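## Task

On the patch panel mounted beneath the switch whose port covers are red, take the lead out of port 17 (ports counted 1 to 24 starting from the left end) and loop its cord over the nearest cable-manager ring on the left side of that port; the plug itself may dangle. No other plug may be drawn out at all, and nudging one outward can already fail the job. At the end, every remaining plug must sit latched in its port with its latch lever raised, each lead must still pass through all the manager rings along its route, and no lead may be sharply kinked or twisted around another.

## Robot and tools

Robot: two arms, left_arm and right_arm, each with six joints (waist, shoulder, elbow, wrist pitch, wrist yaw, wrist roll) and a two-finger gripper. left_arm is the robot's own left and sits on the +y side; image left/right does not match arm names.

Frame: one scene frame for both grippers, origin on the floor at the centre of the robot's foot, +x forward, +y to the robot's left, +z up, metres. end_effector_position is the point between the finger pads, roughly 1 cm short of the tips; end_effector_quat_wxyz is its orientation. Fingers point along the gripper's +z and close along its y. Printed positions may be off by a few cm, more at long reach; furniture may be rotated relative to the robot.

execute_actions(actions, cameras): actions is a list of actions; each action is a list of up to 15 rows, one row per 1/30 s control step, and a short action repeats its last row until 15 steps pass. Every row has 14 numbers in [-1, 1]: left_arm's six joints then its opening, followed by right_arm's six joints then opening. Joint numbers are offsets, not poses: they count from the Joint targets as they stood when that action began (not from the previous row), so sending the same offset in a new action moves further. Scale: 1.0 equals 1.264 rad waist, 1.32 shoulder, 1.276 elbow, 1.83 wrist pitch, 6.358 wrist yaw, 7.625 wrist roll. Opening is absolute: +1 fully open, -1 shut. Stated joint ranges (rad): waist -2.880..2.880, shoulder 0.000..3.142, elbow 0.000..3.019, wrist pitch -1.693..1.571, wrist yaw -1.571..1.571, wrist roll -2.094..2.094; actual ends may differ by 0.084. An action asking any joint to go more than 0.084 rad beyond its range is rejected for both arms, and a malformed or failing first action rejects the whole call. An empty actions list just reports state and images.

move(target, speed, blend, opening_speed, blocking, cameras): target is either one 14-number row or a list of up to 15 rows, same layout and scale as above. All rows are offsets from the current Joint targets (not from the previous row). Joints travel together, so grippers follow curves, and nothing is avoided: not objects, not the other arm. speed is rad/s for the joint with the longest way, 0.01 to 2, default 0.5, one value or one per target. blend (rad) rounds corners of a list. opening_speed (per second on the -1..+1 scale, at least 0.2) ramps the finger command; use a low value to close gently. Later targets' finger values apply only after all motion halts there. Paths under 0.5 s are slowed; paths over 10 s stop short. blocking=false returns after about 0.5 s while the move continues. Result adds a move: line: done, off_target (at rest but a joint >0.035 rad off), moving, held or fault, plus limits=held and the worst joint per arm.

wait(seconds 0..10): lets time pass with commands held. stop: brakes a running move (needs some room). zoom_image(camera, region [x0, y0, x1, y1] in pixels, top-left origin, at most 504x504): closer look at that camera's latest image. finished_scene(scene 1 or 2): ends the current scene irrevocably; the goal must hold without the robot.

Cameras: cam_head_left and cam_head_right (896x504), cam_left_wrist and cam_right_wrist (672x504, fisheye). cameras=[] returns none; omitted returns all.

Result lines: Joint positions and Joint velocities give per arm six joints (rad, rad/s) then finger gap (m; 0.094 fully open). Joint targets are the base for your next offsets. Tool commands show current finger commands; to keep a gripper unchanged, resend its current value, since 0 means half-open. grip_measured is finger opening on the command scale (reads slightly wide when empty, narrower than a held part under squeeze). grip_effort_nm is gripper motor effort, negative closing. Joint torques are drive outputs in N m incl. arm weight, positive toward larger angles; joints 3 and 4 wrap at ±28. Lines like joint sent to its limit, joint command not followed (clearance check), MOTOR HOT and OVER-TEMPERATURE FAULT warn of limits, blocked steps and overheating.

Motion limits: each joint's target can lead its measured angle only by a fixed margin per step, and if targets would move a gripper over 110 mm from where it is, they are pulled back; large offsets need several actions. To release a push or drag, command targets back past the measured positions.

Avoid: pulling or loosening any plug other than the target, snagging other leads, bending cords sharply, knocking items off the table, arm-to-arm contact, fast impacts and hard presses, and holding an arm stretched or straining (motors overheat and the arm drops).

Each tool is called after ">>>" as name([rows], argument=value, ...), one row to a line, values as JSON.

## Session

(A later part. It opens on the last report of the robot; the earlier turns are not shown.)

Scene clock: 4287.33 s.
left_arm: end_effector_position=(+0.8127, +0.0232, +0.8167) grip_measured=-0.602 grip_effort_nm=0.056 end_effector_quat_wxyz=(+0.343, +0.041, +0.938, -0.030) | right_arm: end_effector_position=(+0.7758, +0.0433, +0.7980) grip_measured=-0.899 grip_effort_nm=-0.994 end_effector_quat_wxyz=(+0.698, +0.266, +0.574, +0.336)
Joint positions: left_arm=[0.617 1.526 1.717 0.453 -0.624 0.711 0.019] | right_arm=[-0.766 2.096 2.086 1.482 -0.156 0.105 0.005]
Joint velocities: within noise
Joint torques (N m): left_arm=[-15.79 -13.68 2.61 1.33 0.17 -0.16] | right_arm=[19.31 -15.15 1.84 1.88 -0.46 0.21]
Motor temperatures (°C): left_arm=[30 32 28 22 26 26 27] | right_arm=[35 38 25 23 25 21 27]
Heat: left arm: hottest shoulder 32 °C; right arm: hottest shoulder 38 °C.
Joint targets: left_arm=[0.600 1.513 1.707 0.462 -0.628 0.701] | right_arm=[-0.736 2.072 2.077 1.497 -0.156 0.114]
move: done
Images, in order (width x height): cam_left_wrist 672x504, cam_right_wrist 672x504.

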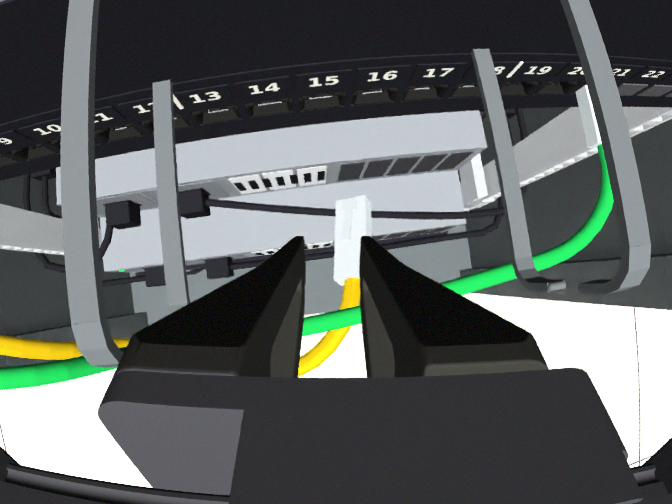

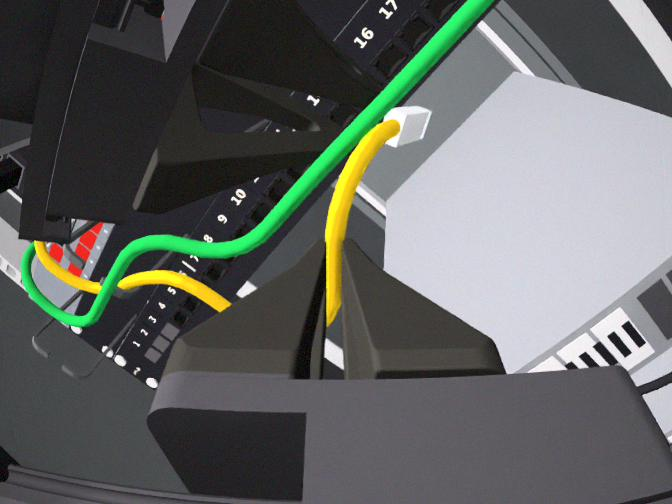

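>>> move(target=[0,0,0,0,0,0,-0.6,0.0047,-0.011,-0.0169,0.0038,0,0,-0.97], speed=0.12, cameras=["cam_left_wrist","cam_right_wrist","cam_head_left"])

>>> zoom_image(camera="cam_left_wrist", region=[180, 100, 520, 390])

>>> zoom_image(camera="cam_right_wrist", region=[200, 0, 520, 350])

Scene clock: 4299.63 s.
left_arm: end_effector_position=(+0.8129, +0.0232, +0.8173) grip_measured=-0.602 grip_effort_nm=0.061 end_effector_quat_wxyz=(+0.343, +0.040, +0.938, -0.030) | right_arm: end_effector_position=(+0.7744, +0.0433, +0.8014) grip_measured=-0.899 grip_effort_nm=-0.999 end_effector_quat_wxyz=(+0.696, +0.267, +0.575, +0.338)
Joint positions: left_arm=[0.617 1.525 1.717 0.455 -0.624 0.711 0.019] | right_arm=[-0.763 2.083 2.063 1.487 -0.156 0.105 0.005]
Joint velocities: within noise
Joint torques (N m): left_arm=[-15.5 -13.63 2.65 1.26 0.18 -0.15] | right_arm=[19.6 -15.09 1.95 1.96 -0.47 0.24]
Motor temperatures (°C): left_arm=[30 34 27 22 26 26 27] | right_arm=[36 38 25 23 25 21 27]
Heat: left arm: hottest shoulder 34 °C; right arm: hottest shoulder 38 °C.
Joint targets: left_arm=[0.600 1.513 1.707 0.463 -0.628 0.701] | right_arm=[-0.730 2.058 2.055 1.504 -0.156 0.114]
move: done
Images, in order (width x height): cam_head_left 896x504, cam_left_wrist 672x504, cam_right_wrist 672x504.

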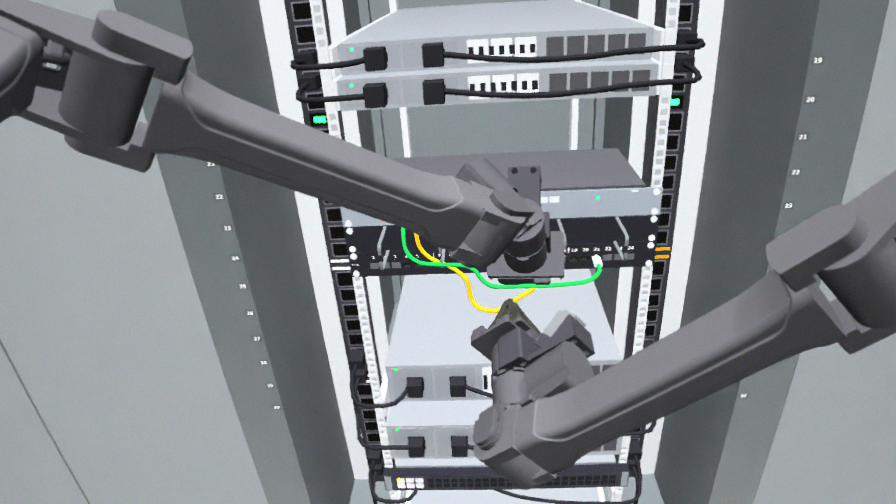

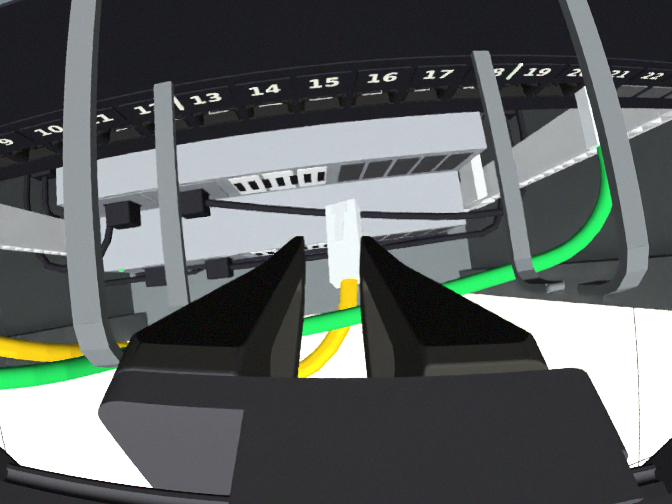

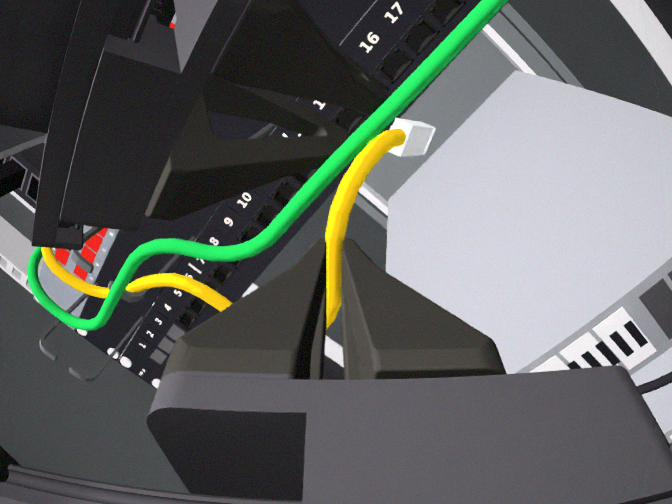

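Scaled by 1.482 from the camera's 672x504 image, which has a finer 960x720 frame.

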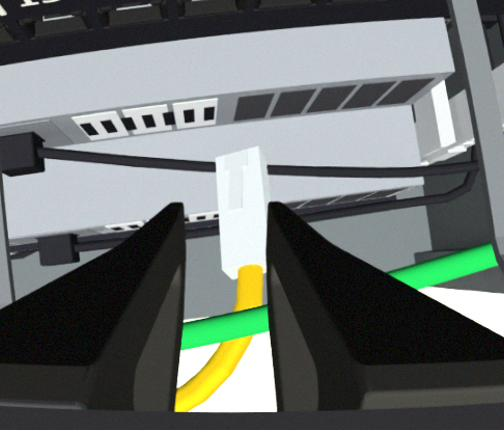

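Scaled by 1.440 from the camera's 672x504 image, which has a finer 960x720 frame.

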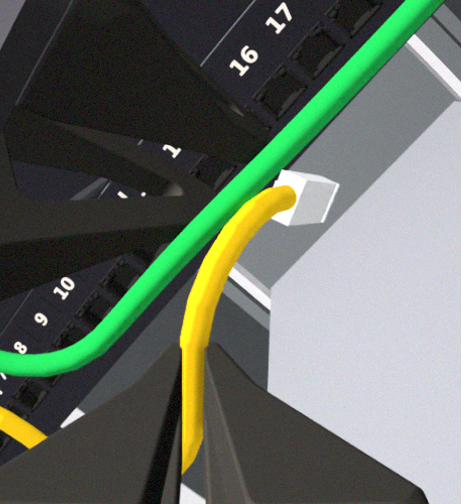

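>>> move(target=[0.0625,0.0735,0.0823,-0.0191,0,0,-0.6,0,0,0,0,0,0,-0.97], speed=0.1, cameras=["cam_left_wrist","cam_right_wrist"])

>>> zoom_image(camera="cam_left_wrist", region=[180, 100, 520, 390])

Scene clock: 4322.10 s.
left_arm: end_effector_position=(+0.8259, +0.0234, +0.8036) grip_measured=-0.602 grip_effort_nm=0.051 end_effector_quat_wxyz=(+0.345, +0.036, +0.938, -0.020) | right_arm: end_effector_position=(+0.7754, +0.0426, +0.8028) grip_measured=-0.899 grip_effort_nm=-0.999 end_effector_quat_wxyz=(+0.696, +0.268, +0.574, +0.338)
Joint positions: left_arm=[0.635 1.569 1.789 0.44 -0.624 0.71 0.019] | right_arm=[-0.762 2.081 2.063 1.487 -0.155 0.105 0.005]
Joint velocities: within noise
Joint torques (N m): left_arm=[-10.7 -10.4 5.26 0.44 0.17 -0.15] | right_arm=[19.25 -14.97 2 1.98 -0.51 0.21]
Motor temperatures (°C): left_arm=[30 35 27 22 26 26 27] | right_arm=[36 36 25 23 26 21 27]
Heat: left arm: hottest shoulder 35 °C; right arm: hottest waist 36 °C.
Joint targets: left_arm=[0.679 1.610 1.812 0.428 -0.628 0.701] | right_arm=[-0.730 2.058 2.055 1.504 -0.156 0.114]
move: off_target (left_arm); left_arm: the waist is farthest, 0.044 rad from its target
Images, in order (width x height): cam_left_wrist 672x504, cam_right_wrist 672x504.

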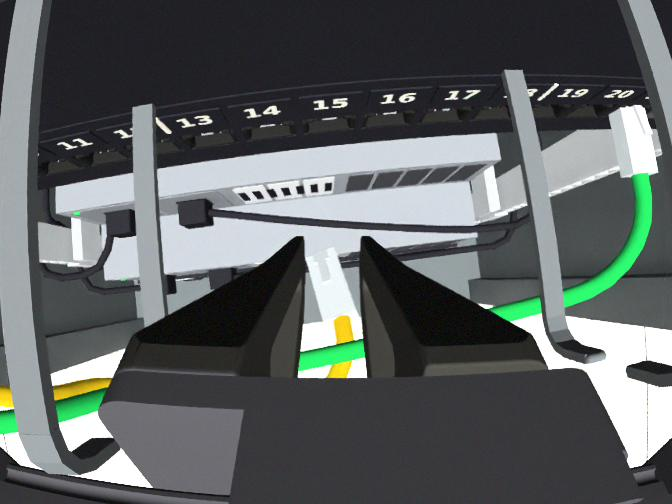

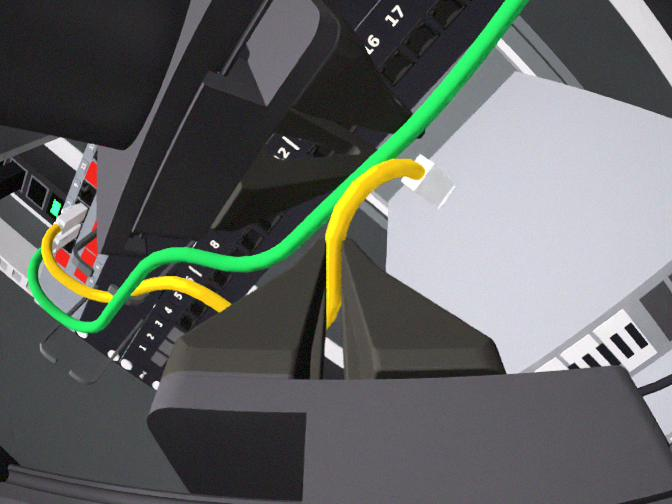

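Scaled by 1.482 from the camera's 672x504 image, which has a finer 960x720 frame.

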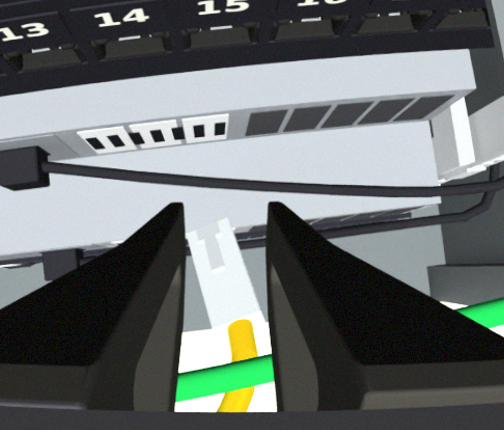

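>>> move([
  [-0.0736,-0.0947,-0.1230,0.0279,0,0,-0.6,0,0,0,0,0,0,-0.97],
  [-0.2358,-0.1432,-0.3660,0.3268,-0.0019,0.0275,-0.6,0,0,0,0,0,0,-0.97],
], speed=[0.15,0.35], blend=0.02)

>>> zoom_image(camera="cam_left_wrist", region=[100, 80, 450, 340])

>>> zoom_image(camera="cam_head_left", region=[380, 200, 660, 360])

Scene clock: 4373.43 s.
left_arm: end_effector_position=(+0.7358, -0.0081, +0.9391) grip_measured=-0.602 grip_effort_nm=0.056 end_effector_quat_wxyz=(+0.431, -0.012, +0.901, -0.052) | right_arm: end_effector_position=(+0.7741, +0.0439, +0.8037) grip_measured=-0.899 grip_effort_nm=-0.994 end_effector_quat_wxyz=(+0.695, +0.268, +0.574, +0.339)
Joint positions: left_arm=[0.398 1.438 1.352 1.015 -0.637 0.897 0.019] | right_arm=[-0.76 2.079 2.056 1.489 -0.155 0.105 0.005]
Joint velocities: within noise
Joint torques (N m): left_arm=[-15.62 -9.05 1.44 1.2 0.37 0.06] | right_arm=[19.49 -14.62 2.51 1.84 -0.5 0.21]
Motor temperatures (°C): left_arm=[30 33 27 22 26 26 27] | right_arm=[37 38 25 23 26 21 27]
Heat: left arm: hottest shoulder 33 °C; right arm: hottest shoulder 38 °C.
Joint targets: left_arm=[0.381 1.421 1.345 1.026 -0.641 0.911] | right_arm=[-0.730 2.058 2.055 1.504 -0.156 0.114]
move: done

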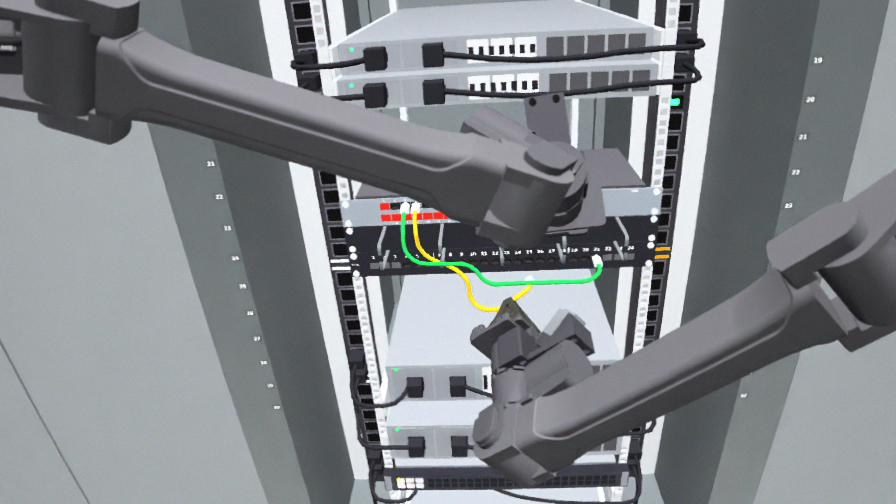

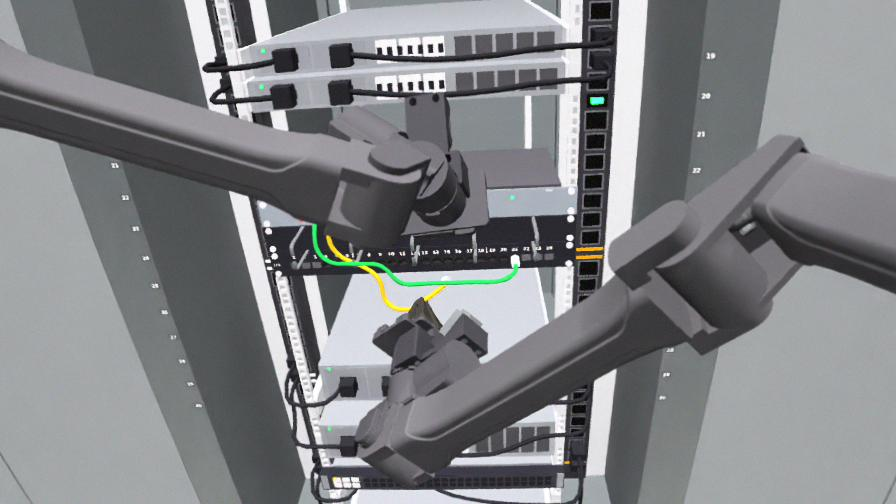

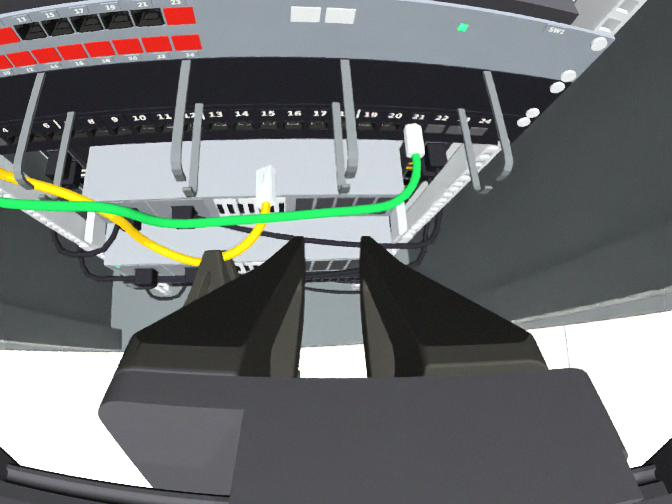

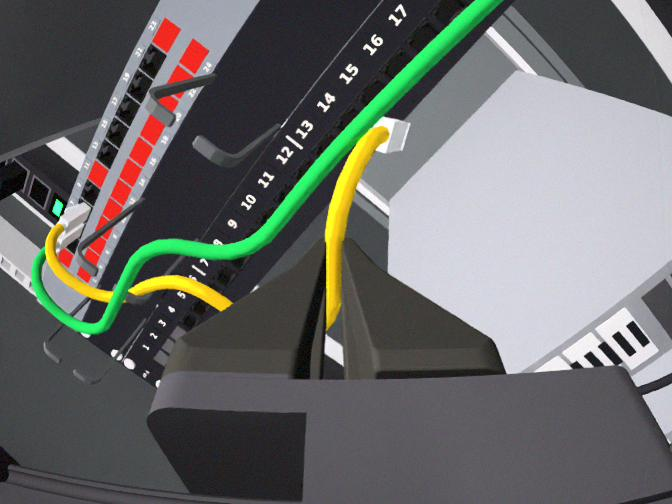

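Scaled by 1.440 from the camera's 672x504 image, which has a finer 960x720 frame.

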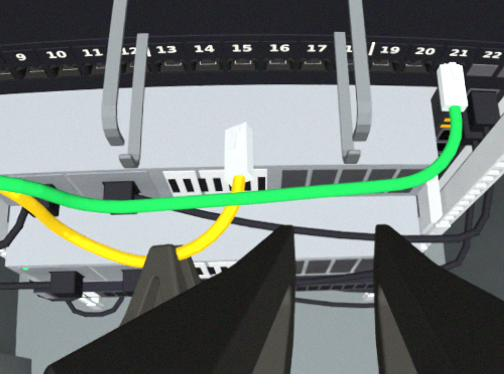

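Scaled by 1.800 from the camera's 896x504 image, which has a finer 1280x720 frame.

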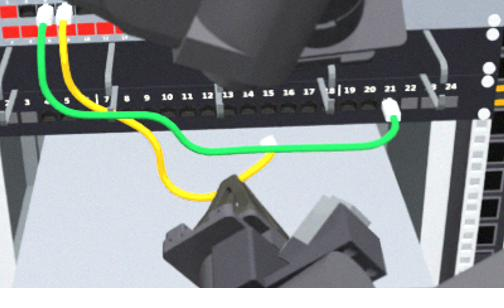

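>>> move([
  [0,0,0,0,0,0,-0.6,0,0,0,0,0,0,-0.6],
  [0,0,0,0,0,0,-0.6,0,-0.0182,-0.123,0.0049,0,0,-0.6],
  [0,0,0,0,0,0,-0.6,-0.0926,-0.0947,-0.2539,-0.0787,-0.0102,0.0953,-0.6],
], speed=[0.2,0.15,0.3])

>>> zoom_image(camera="cam_left_wrist", region=[0, 80, 450, 340])

>>> zoom_image(camera="cam_head_left", region=[380, 200, 660, 360])

>>> zoom_image(camera="cam_right_wrist", region=[100, 0, 520, 350])

Scene clock: 4424.17 s.
left_arm: end_effector_position=(+0.7357, -0.0080, +0.9391) grip_measured=-0.602 grip_effort_nm=0.051 end_effector_quat_wxyz=(+0.431, -0.012, +0.901, -0.052) | right_arm: end_effector_position=(+0.7147, +0.0474, +0.7488) grip_measured=-0.601 grip_effort_nm=0.105 end_effector_quat_wxyz=(+0.425, +0.430, +0.562, +0.565)
Joint positions: left_arm=[0.398 1.438 1.352 1.016 -0.637 0.899 0.019] | right_arm=[-0.828 1.956 1.739 1.37 -0.218 0.825 0.019]
Joint velocities: within noise
Joint torques (N m): left_arm=[-15.74 -9.11 1.5 1.16 0.37 0.05] | right_arm=[13.57 -14.92 0.66 0.88 -0.6 0.26]
Motor temperatures (°C): left_arm=[31 32 26 22 26 26 27] | right_arm=[38 36 25 23 26 21 27]
Heat: left arm: hottest shoulder 32 °C; right arm: hottest waist 38 °C.
Joint targets: left_arm=[0.381 1.421 1.345 1.026 -0.641 0.911] | right_arm=[-0.847 1.933 1.731 1.360 -0.221 0.840]
move: done

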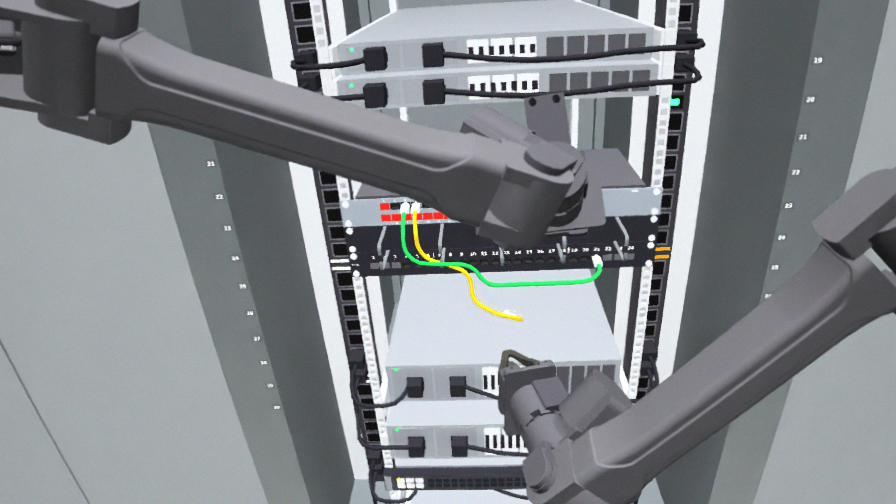

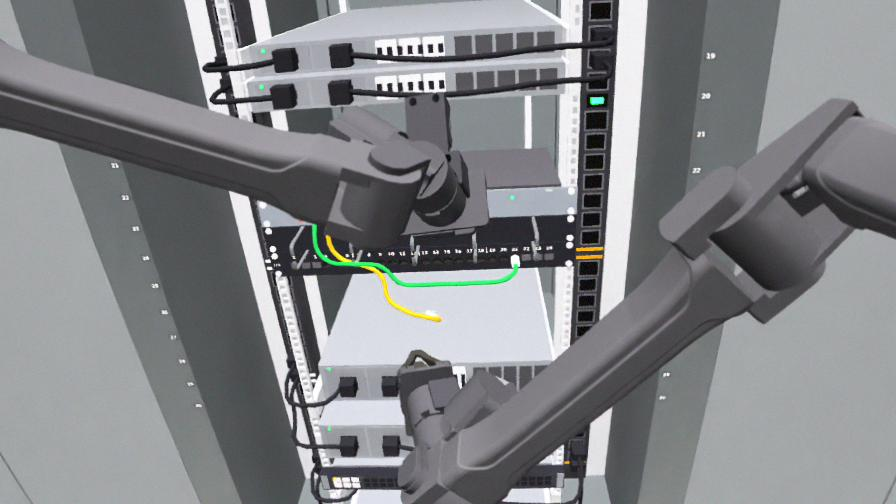

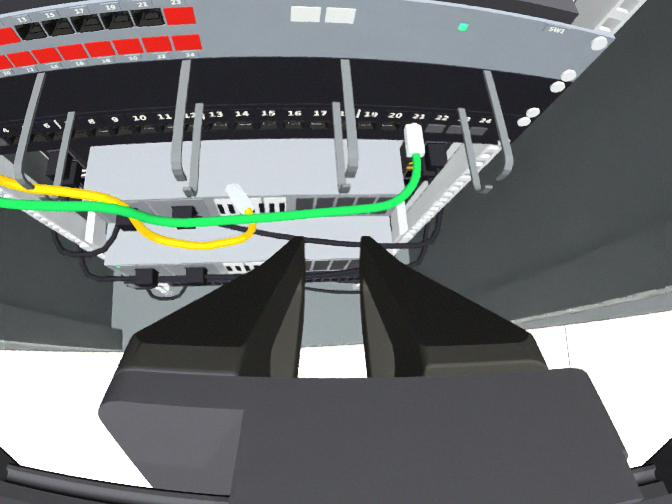

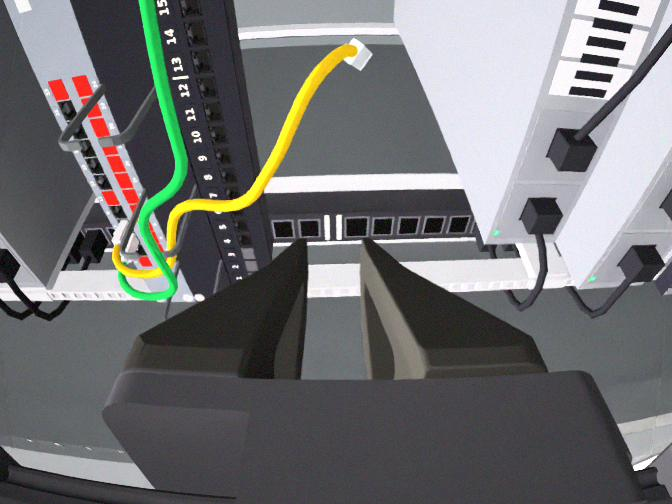

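Scaled by 1.120 from the camera's 672x504 image, which has a finer 960x720 frame.

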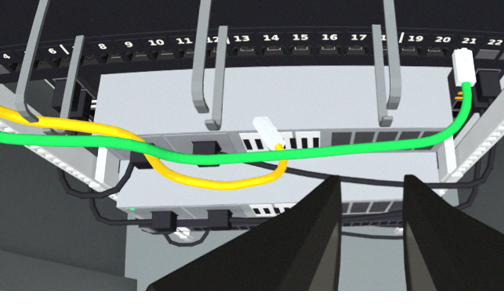

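Scaled by 1.800 from the camera's 896x504 image, which has a finer 1280x720 frame.

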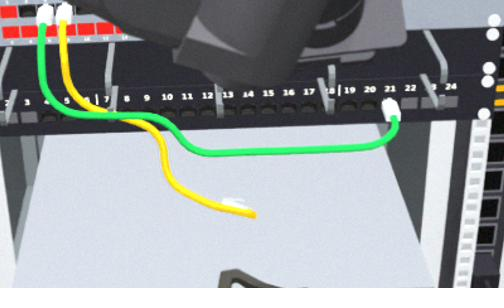

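Scaled by 1.200 from the camera's 672x504 image, which has a finer 960x720 frame.

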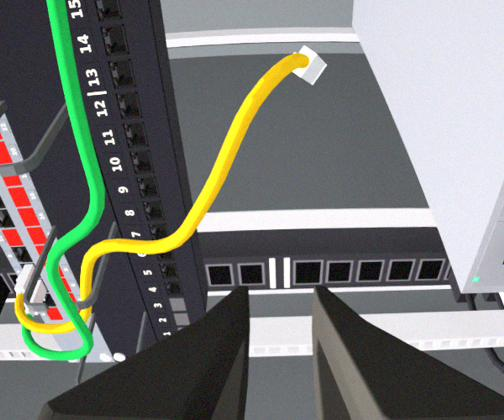

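>>> move([
  [0,-0.197,-0.2116,0.0055,0,0,-0.6,0,0,0,0,0,0,-0.6],
  [0,-0.197,-0.2116,0.0055,0,0,-0.6,0.1179,-0.1902,-0.1826,-0.2519,0.0541,0.0150,-0.6],
  [0,-0.197,-0.2116,0.0055,0,0,-0.6,0.2017,-0.378,-0.0588,-0.7005,0.1081,0.0294,-0.6],
], speed=[0.4,0.5,0.5], blend=0.03)

>>> zoom_image(camera="cam_right_wrist", region=[100, 0, 570, 400])

Scene clock: 4505.47 s.
left_arm: end_effector_position=(+0.7054, +0.0853, +0.9781) grip_measured=-0.602 grip_effort_nm=0.056 end_effector_quat_wxyz=(+0.434, -0.017, +0.900, -0.050) | right_arm: end_effector_position=(+0.7538, +0.0167, +0.8158) grip_measured=-0.601 grip_effort_nm=0.095 end_effector_quat_wxyz=(+0.058, +0.601, +0.738, +0.302)
Joint positions: left_arm=[0.398 1.167 1.082 1.027 -0.637 0.899 0.019] | right_arm=[-0.614 1.447 1.636 0.089 0.463 1.05 0.019]
Joint velocities: within noise
Joint torques (N m): left_arm=[-11.4 -7.41 1.5 1.09 0.37 0.04] | right_arm=[14.39 -13.68 4.7 0.23 -0.11 0.29]
Motor temperatures (°C): left_arm=[31 32 25 22 26 26 27] | right_arm=[35 38 24 23 26 21 25]
Heat: left arm: hottest shoulder 32 °C; right arm: hottest shoulder 38 °C.
Joint targets: left_arm=[0.381 1.161 1.075 1.036 -0.641 0.911] | right_arm=[-0.593 1.434 1.656 0.078 0.466 1.065]
move: done

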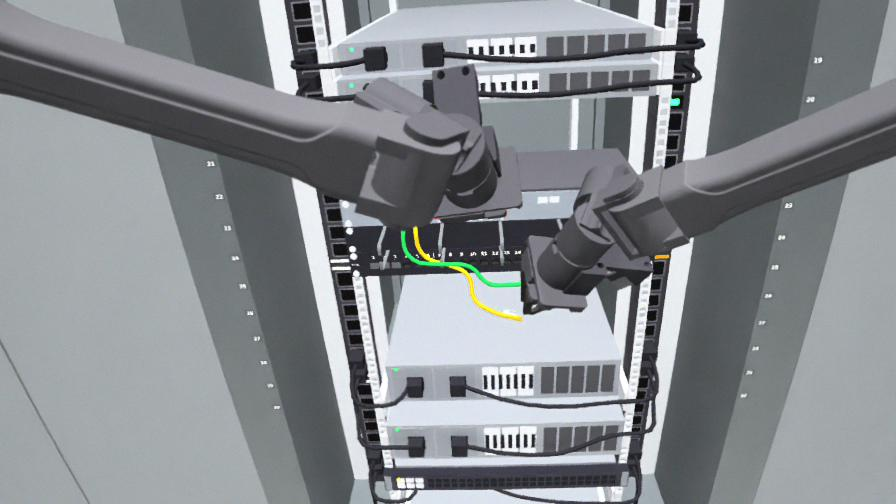

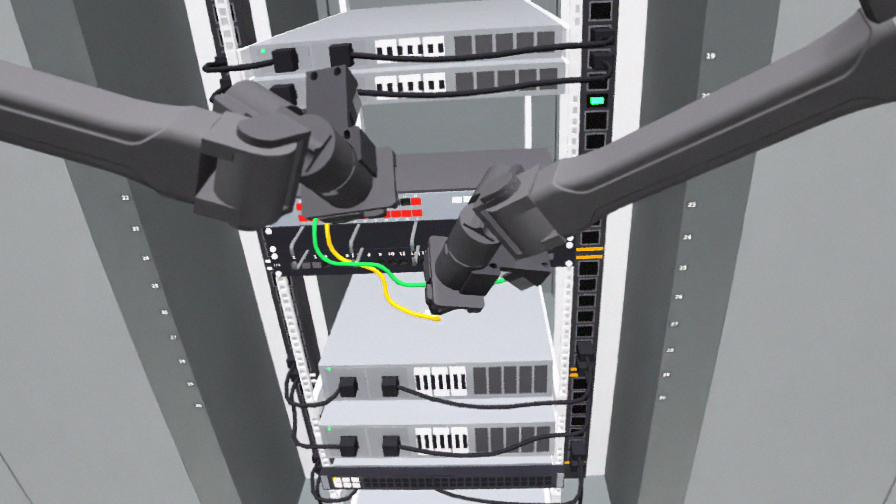

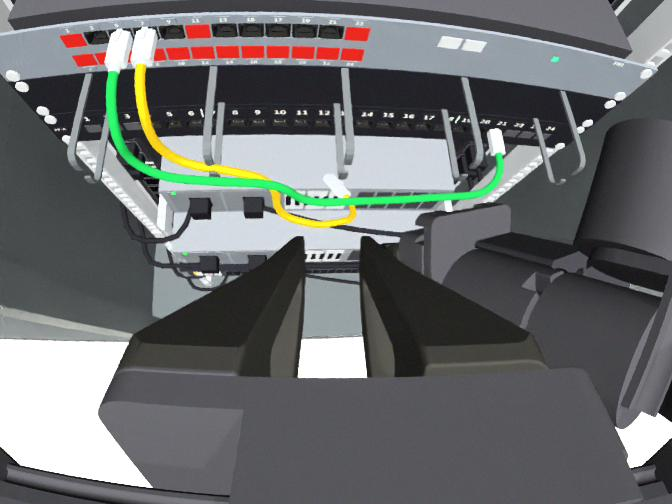

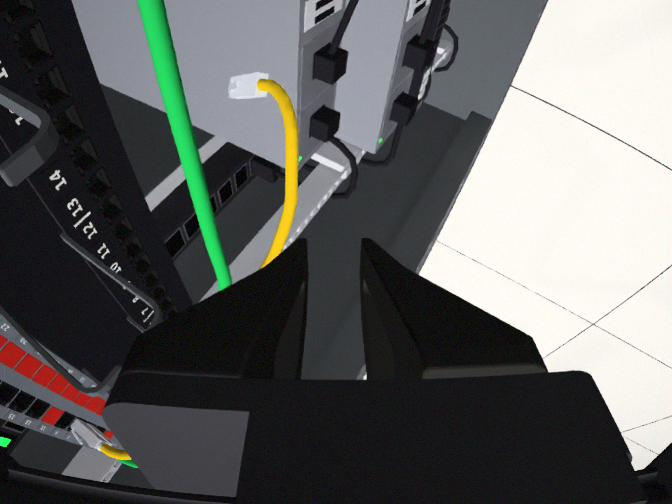

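Scaled by 1.072 from the camera's 672x504 image, which has a finer 960x720 frame.

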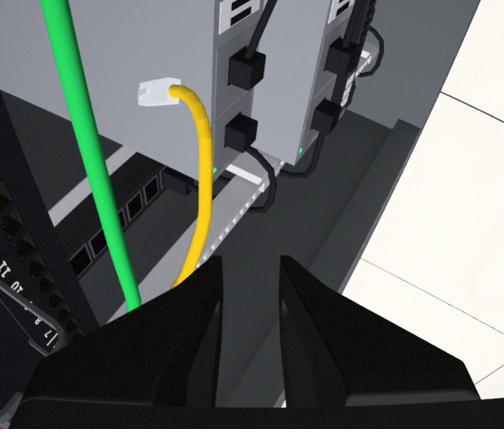

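>>> zoom_image(camera="cam_right_wrist", region=[200, 50, 380, 250])

>>> zoom_image(camera="cam_left_wrist", region=[80, 20, 560, 260])

Scaled by 2.520 from the camera's 672x504 image, which has a finer 960x720 frame.

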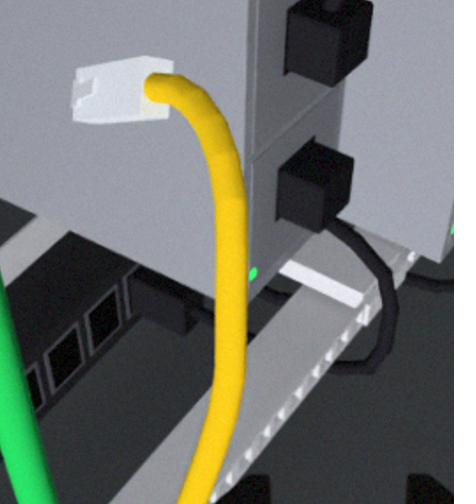

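Scaled by 1.050 from the camera's 672x504 image, which has a finer 960x720 frame.

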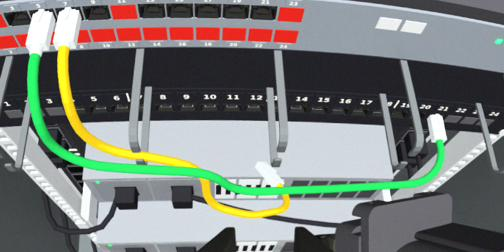

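>>> move(target=[0,0,0,0,0,0,-0.6,-0.0364,0.0826,0.1199,-0.0426,0,0,-0.6], speed=0.15)

>>> zoom_image(camera="cam_right_wrist", region=[150, 0, 500, 300])

>>> zoom_image(camera="cam_left_wrist", region=[200, 100, 450, 280])

Scene clock: 4557.97 s.
left_arm: end_effector_position=(+0.7054, +0.0853, +0.9781) grip_measured=-0.602 grip_effort_nm=0.051 end_effector_quat_wxyz=(+0.434, -0.017, +0.900, -0.050) | right_arm: end_effector_position=(+0.7781, +0.0325, +0.8020) grip_measured=-0.601 grip_effort_nm=0.100 end_effector_quat_wxyz=(+0.055, +0.599, +0.741, +0.298)
Joint positions: left_arm=[0.398 1.167 1.082 1.027 -0.637 0.899 0.019] | right_arm=[-0.618 1.528 1.783 0.011 0.464 1.051 0.019]
Joint velocities: within noise
Joint torques (N m): left_arm=[-11.52 -7.53 1.47 1.09 0.38 0.06] | right_arm=[12.04 -12.28 5.59 0.23 -0.11 0.27]
Motor temperatures (°C): left_arm=[30 31 25 22 26 26 27] | right_arm=[35 36 26 23 25 21 25]
Heat: left arm: hottest shoulder 31 °C; right arm: hottest shoulder 36 °C.
Joint targets: left_arm=[0.381 1.161 1.075 1.036 -0.641 0.911] | right_arm=[-0.638 1.543 1.809 0.001 0.467 1.065]
move: done

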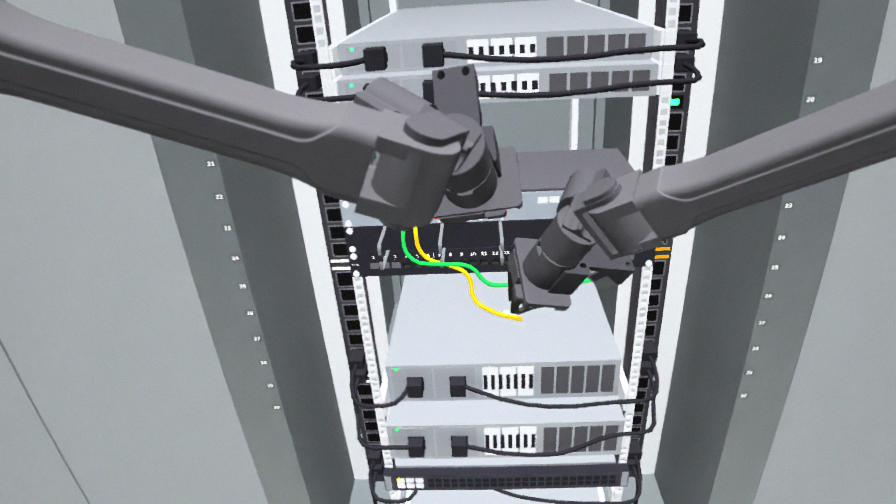

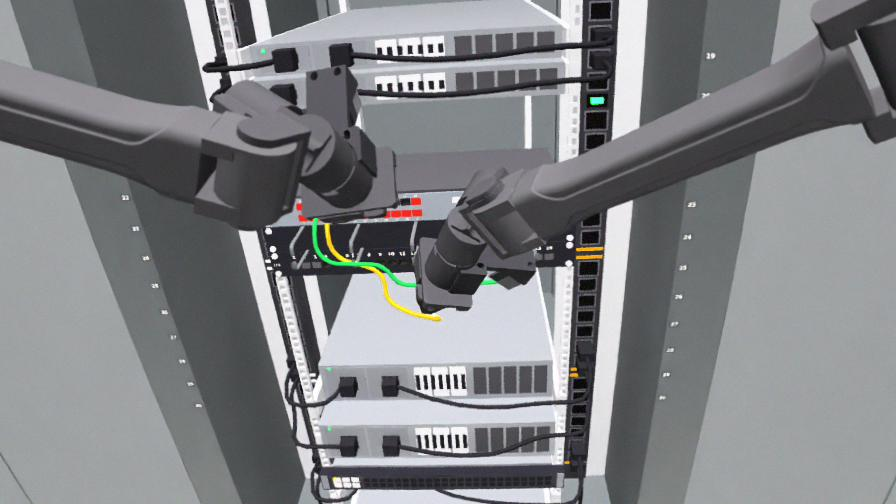

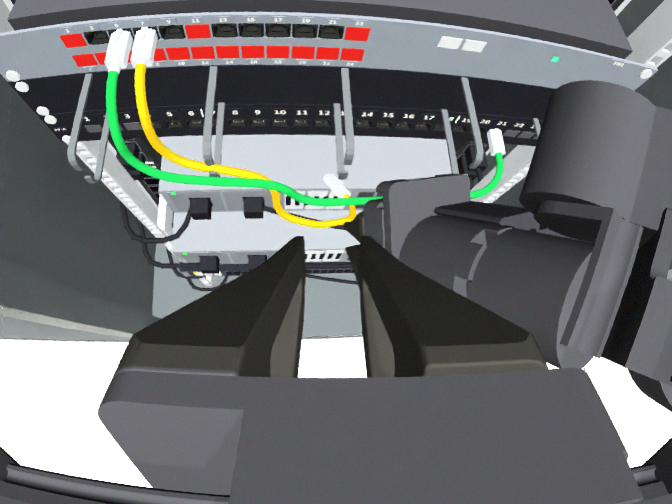

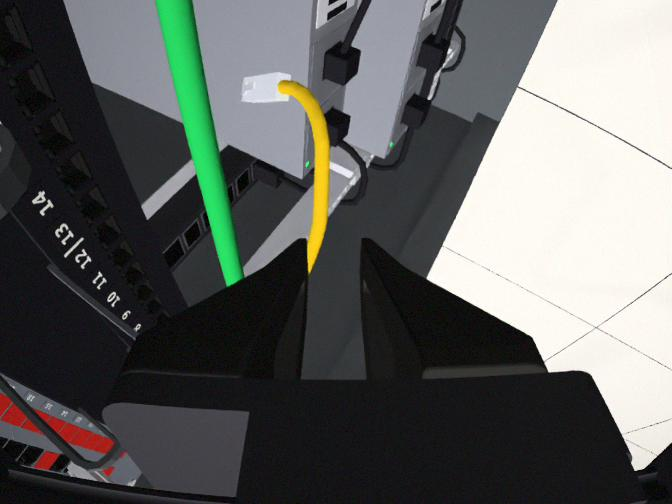

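Scaled by 1.440 from the camera's 672x504 image, which has a finer 960x720 frame.

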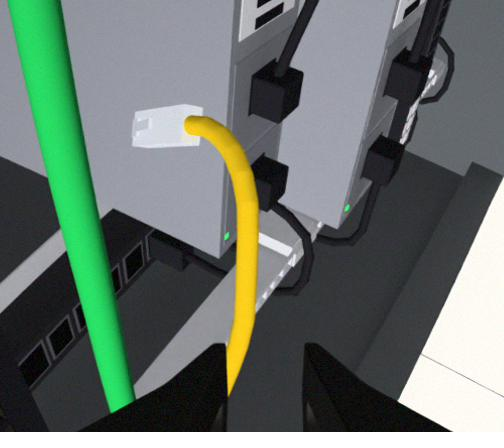

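Scaled by 2.016 from the camera's 672x504 image, which has a finer 960x720 frame.

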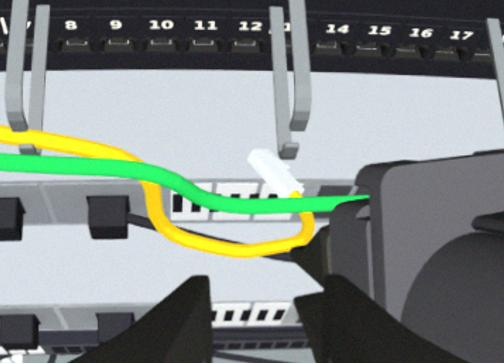

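>>> move([
  [0,0,0,0,0,0,-0.6,0.0237,0.002,0.0135,-0.0079,0,0,-0.5],
  [0,0,0,0,0,0,-0.6,-0.0087,0.0394,0.07,-0.0204,0,0,-0.5],
], speed=0.12, cameras=["cam_right_wrist","cam_left_wrist"])

>>> zoom_image(camera="cam_right_wrist", region=[150, 50, 500, 350])

Scene clock: 4584.97 s.
left_arm: end_effector_position=(+0.7054, +0.0853, +0.9781) grip_measured=-0.602 grip_effort_nm=0.051 end_effector_quat_wxyz=(+0.434, -0.017, +0.900, -0.050) | right_arm: end_effector_position=(+0.7911, +0.0375, +0.7885) grip_measured=-0.501 grip_effort_nm=0.105 end_effector_quat_wxyz=(+0.057, +0.600, +0.743, +0.293)
Joint positions: left_arm=[0.398 1.167 1.082 1.027 -0.637 0.899 0.019] | right_arm=[-0.63 1.578 1.869 -0.027 0.464 1.051 0.023]
Joint velocities: within noise
Joint torques (N m): left_arm=[-11.4 -7.47 1.48 1.11 0.37 0.04] | right_arm=[12.51 -12.51 6.13 0.27 -0.12 0.28]
Motor temperatures (°C): left_arm=[30 30 25 22 26 26 27] | right_arm=[34 35 26 23 25 21 24]
Heat: left arm: hottest waist 30 °C; right arm: hottest shoulder 35 °C.
Joint targets: left_arm=[0.381 1.161 1.075 1.036 -0.641 0.911] | right_arm=[-0.649 1.595 1.898 -0.037 0.467 1.064]
move: done
Images, in order (width x height): cam_left_wrist 672x504, cam_right_wrist 672x504.

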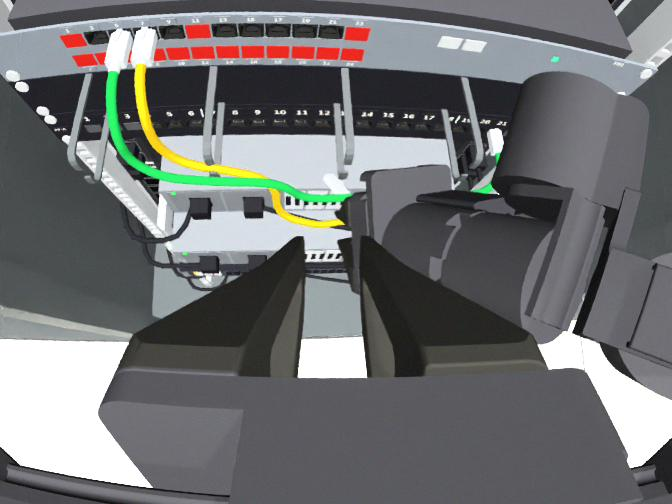

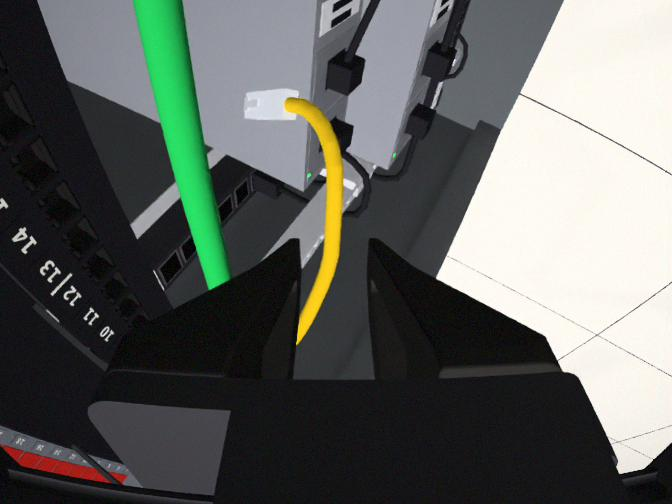

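Scaled by 1.440 from the camera's 672x504 image, which has a finer 960x720 frame.

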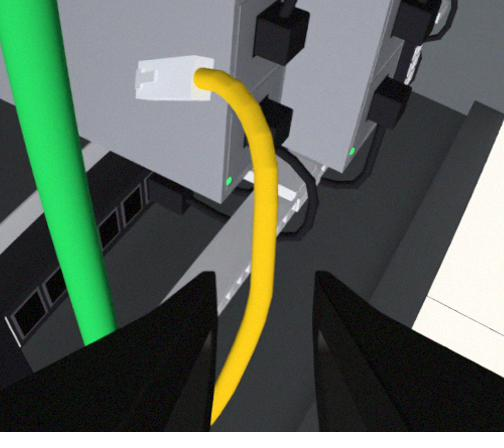

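>>> move(target=[0,0,0,0,0,0,-0.6,0,0,0,0,0,0,-0.97], opening_speed=0.4, cameras=["cam_right_wrist","cam_left_wrist"])

>>> zoom_image(camera="cam_right_wrist", region=[150, 50, 500, 350])

Scene clock: 4600.80 s.
left_arm: end_effector_position=(+0.7054, +0.0853, +0.9781) grip_measured=-0.602 grip_effort_nm=0.056 end_effector_quat_wxyz=(+0.434, -0.017, +0.900, -0.050) | right_arm: end_effector_position=(+0.7911, +0.0375, +0.7885) grip_measured=-0.967 grip_effort_nm=-0.085 end_effector_quat_wxyz=(+0.057, +0.600, +0.743, +0.293)
Joint positions: left_arm=[0.398 1.167 1.082 1.027 -0.637 0.899 0.019] | right_arm=[-0.63 1.578 1.869 -0.027 0.464 1.052 0.002]
Joint velocities: within noise
Joint torques (N m): left_arm=[-11.46 -7.41 1.47 1.11 0.37 0.02] | right_arm=[12.45 -12.4 6.02 0.29 -0.12 0.26]
Motor temperatures (°C): left_arm=[30 30 25 22 26 26 27] | right_arm=[34 35 27 23 25 21 24]
Heat: left arm: hottest waist 30 °C; right arm: hottest shoulder 35 °C.
Joint targets: left_arm=[0.381 1.161 1.075 1.036 -0.641 0.911] | right_arm=[-0.649 1.595 1.898 -0.037 0.467 1.065]
move: done
Images, in order (width x height): cam_left_wrist 672x504, cam_right_wrist 672x504.

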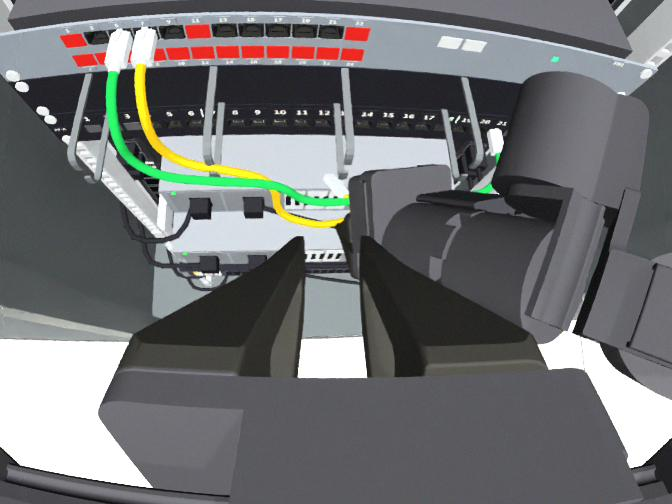

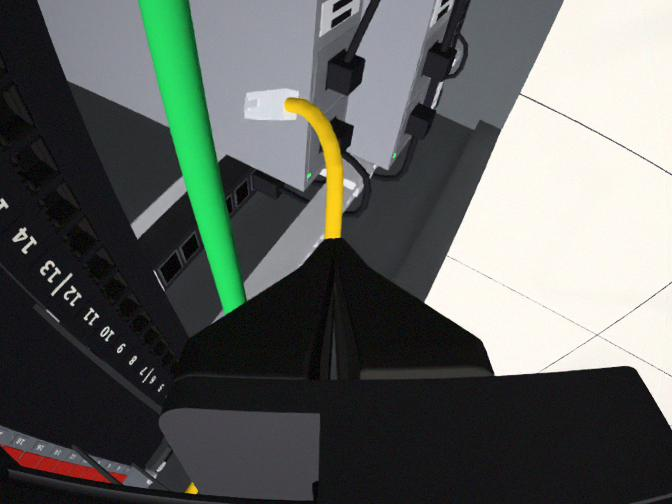

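Scaled by 1.440 from the camera's 672x504 image, which has a finer 960x720 frame.

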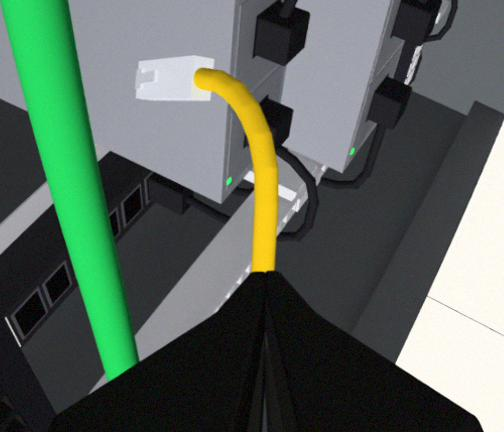

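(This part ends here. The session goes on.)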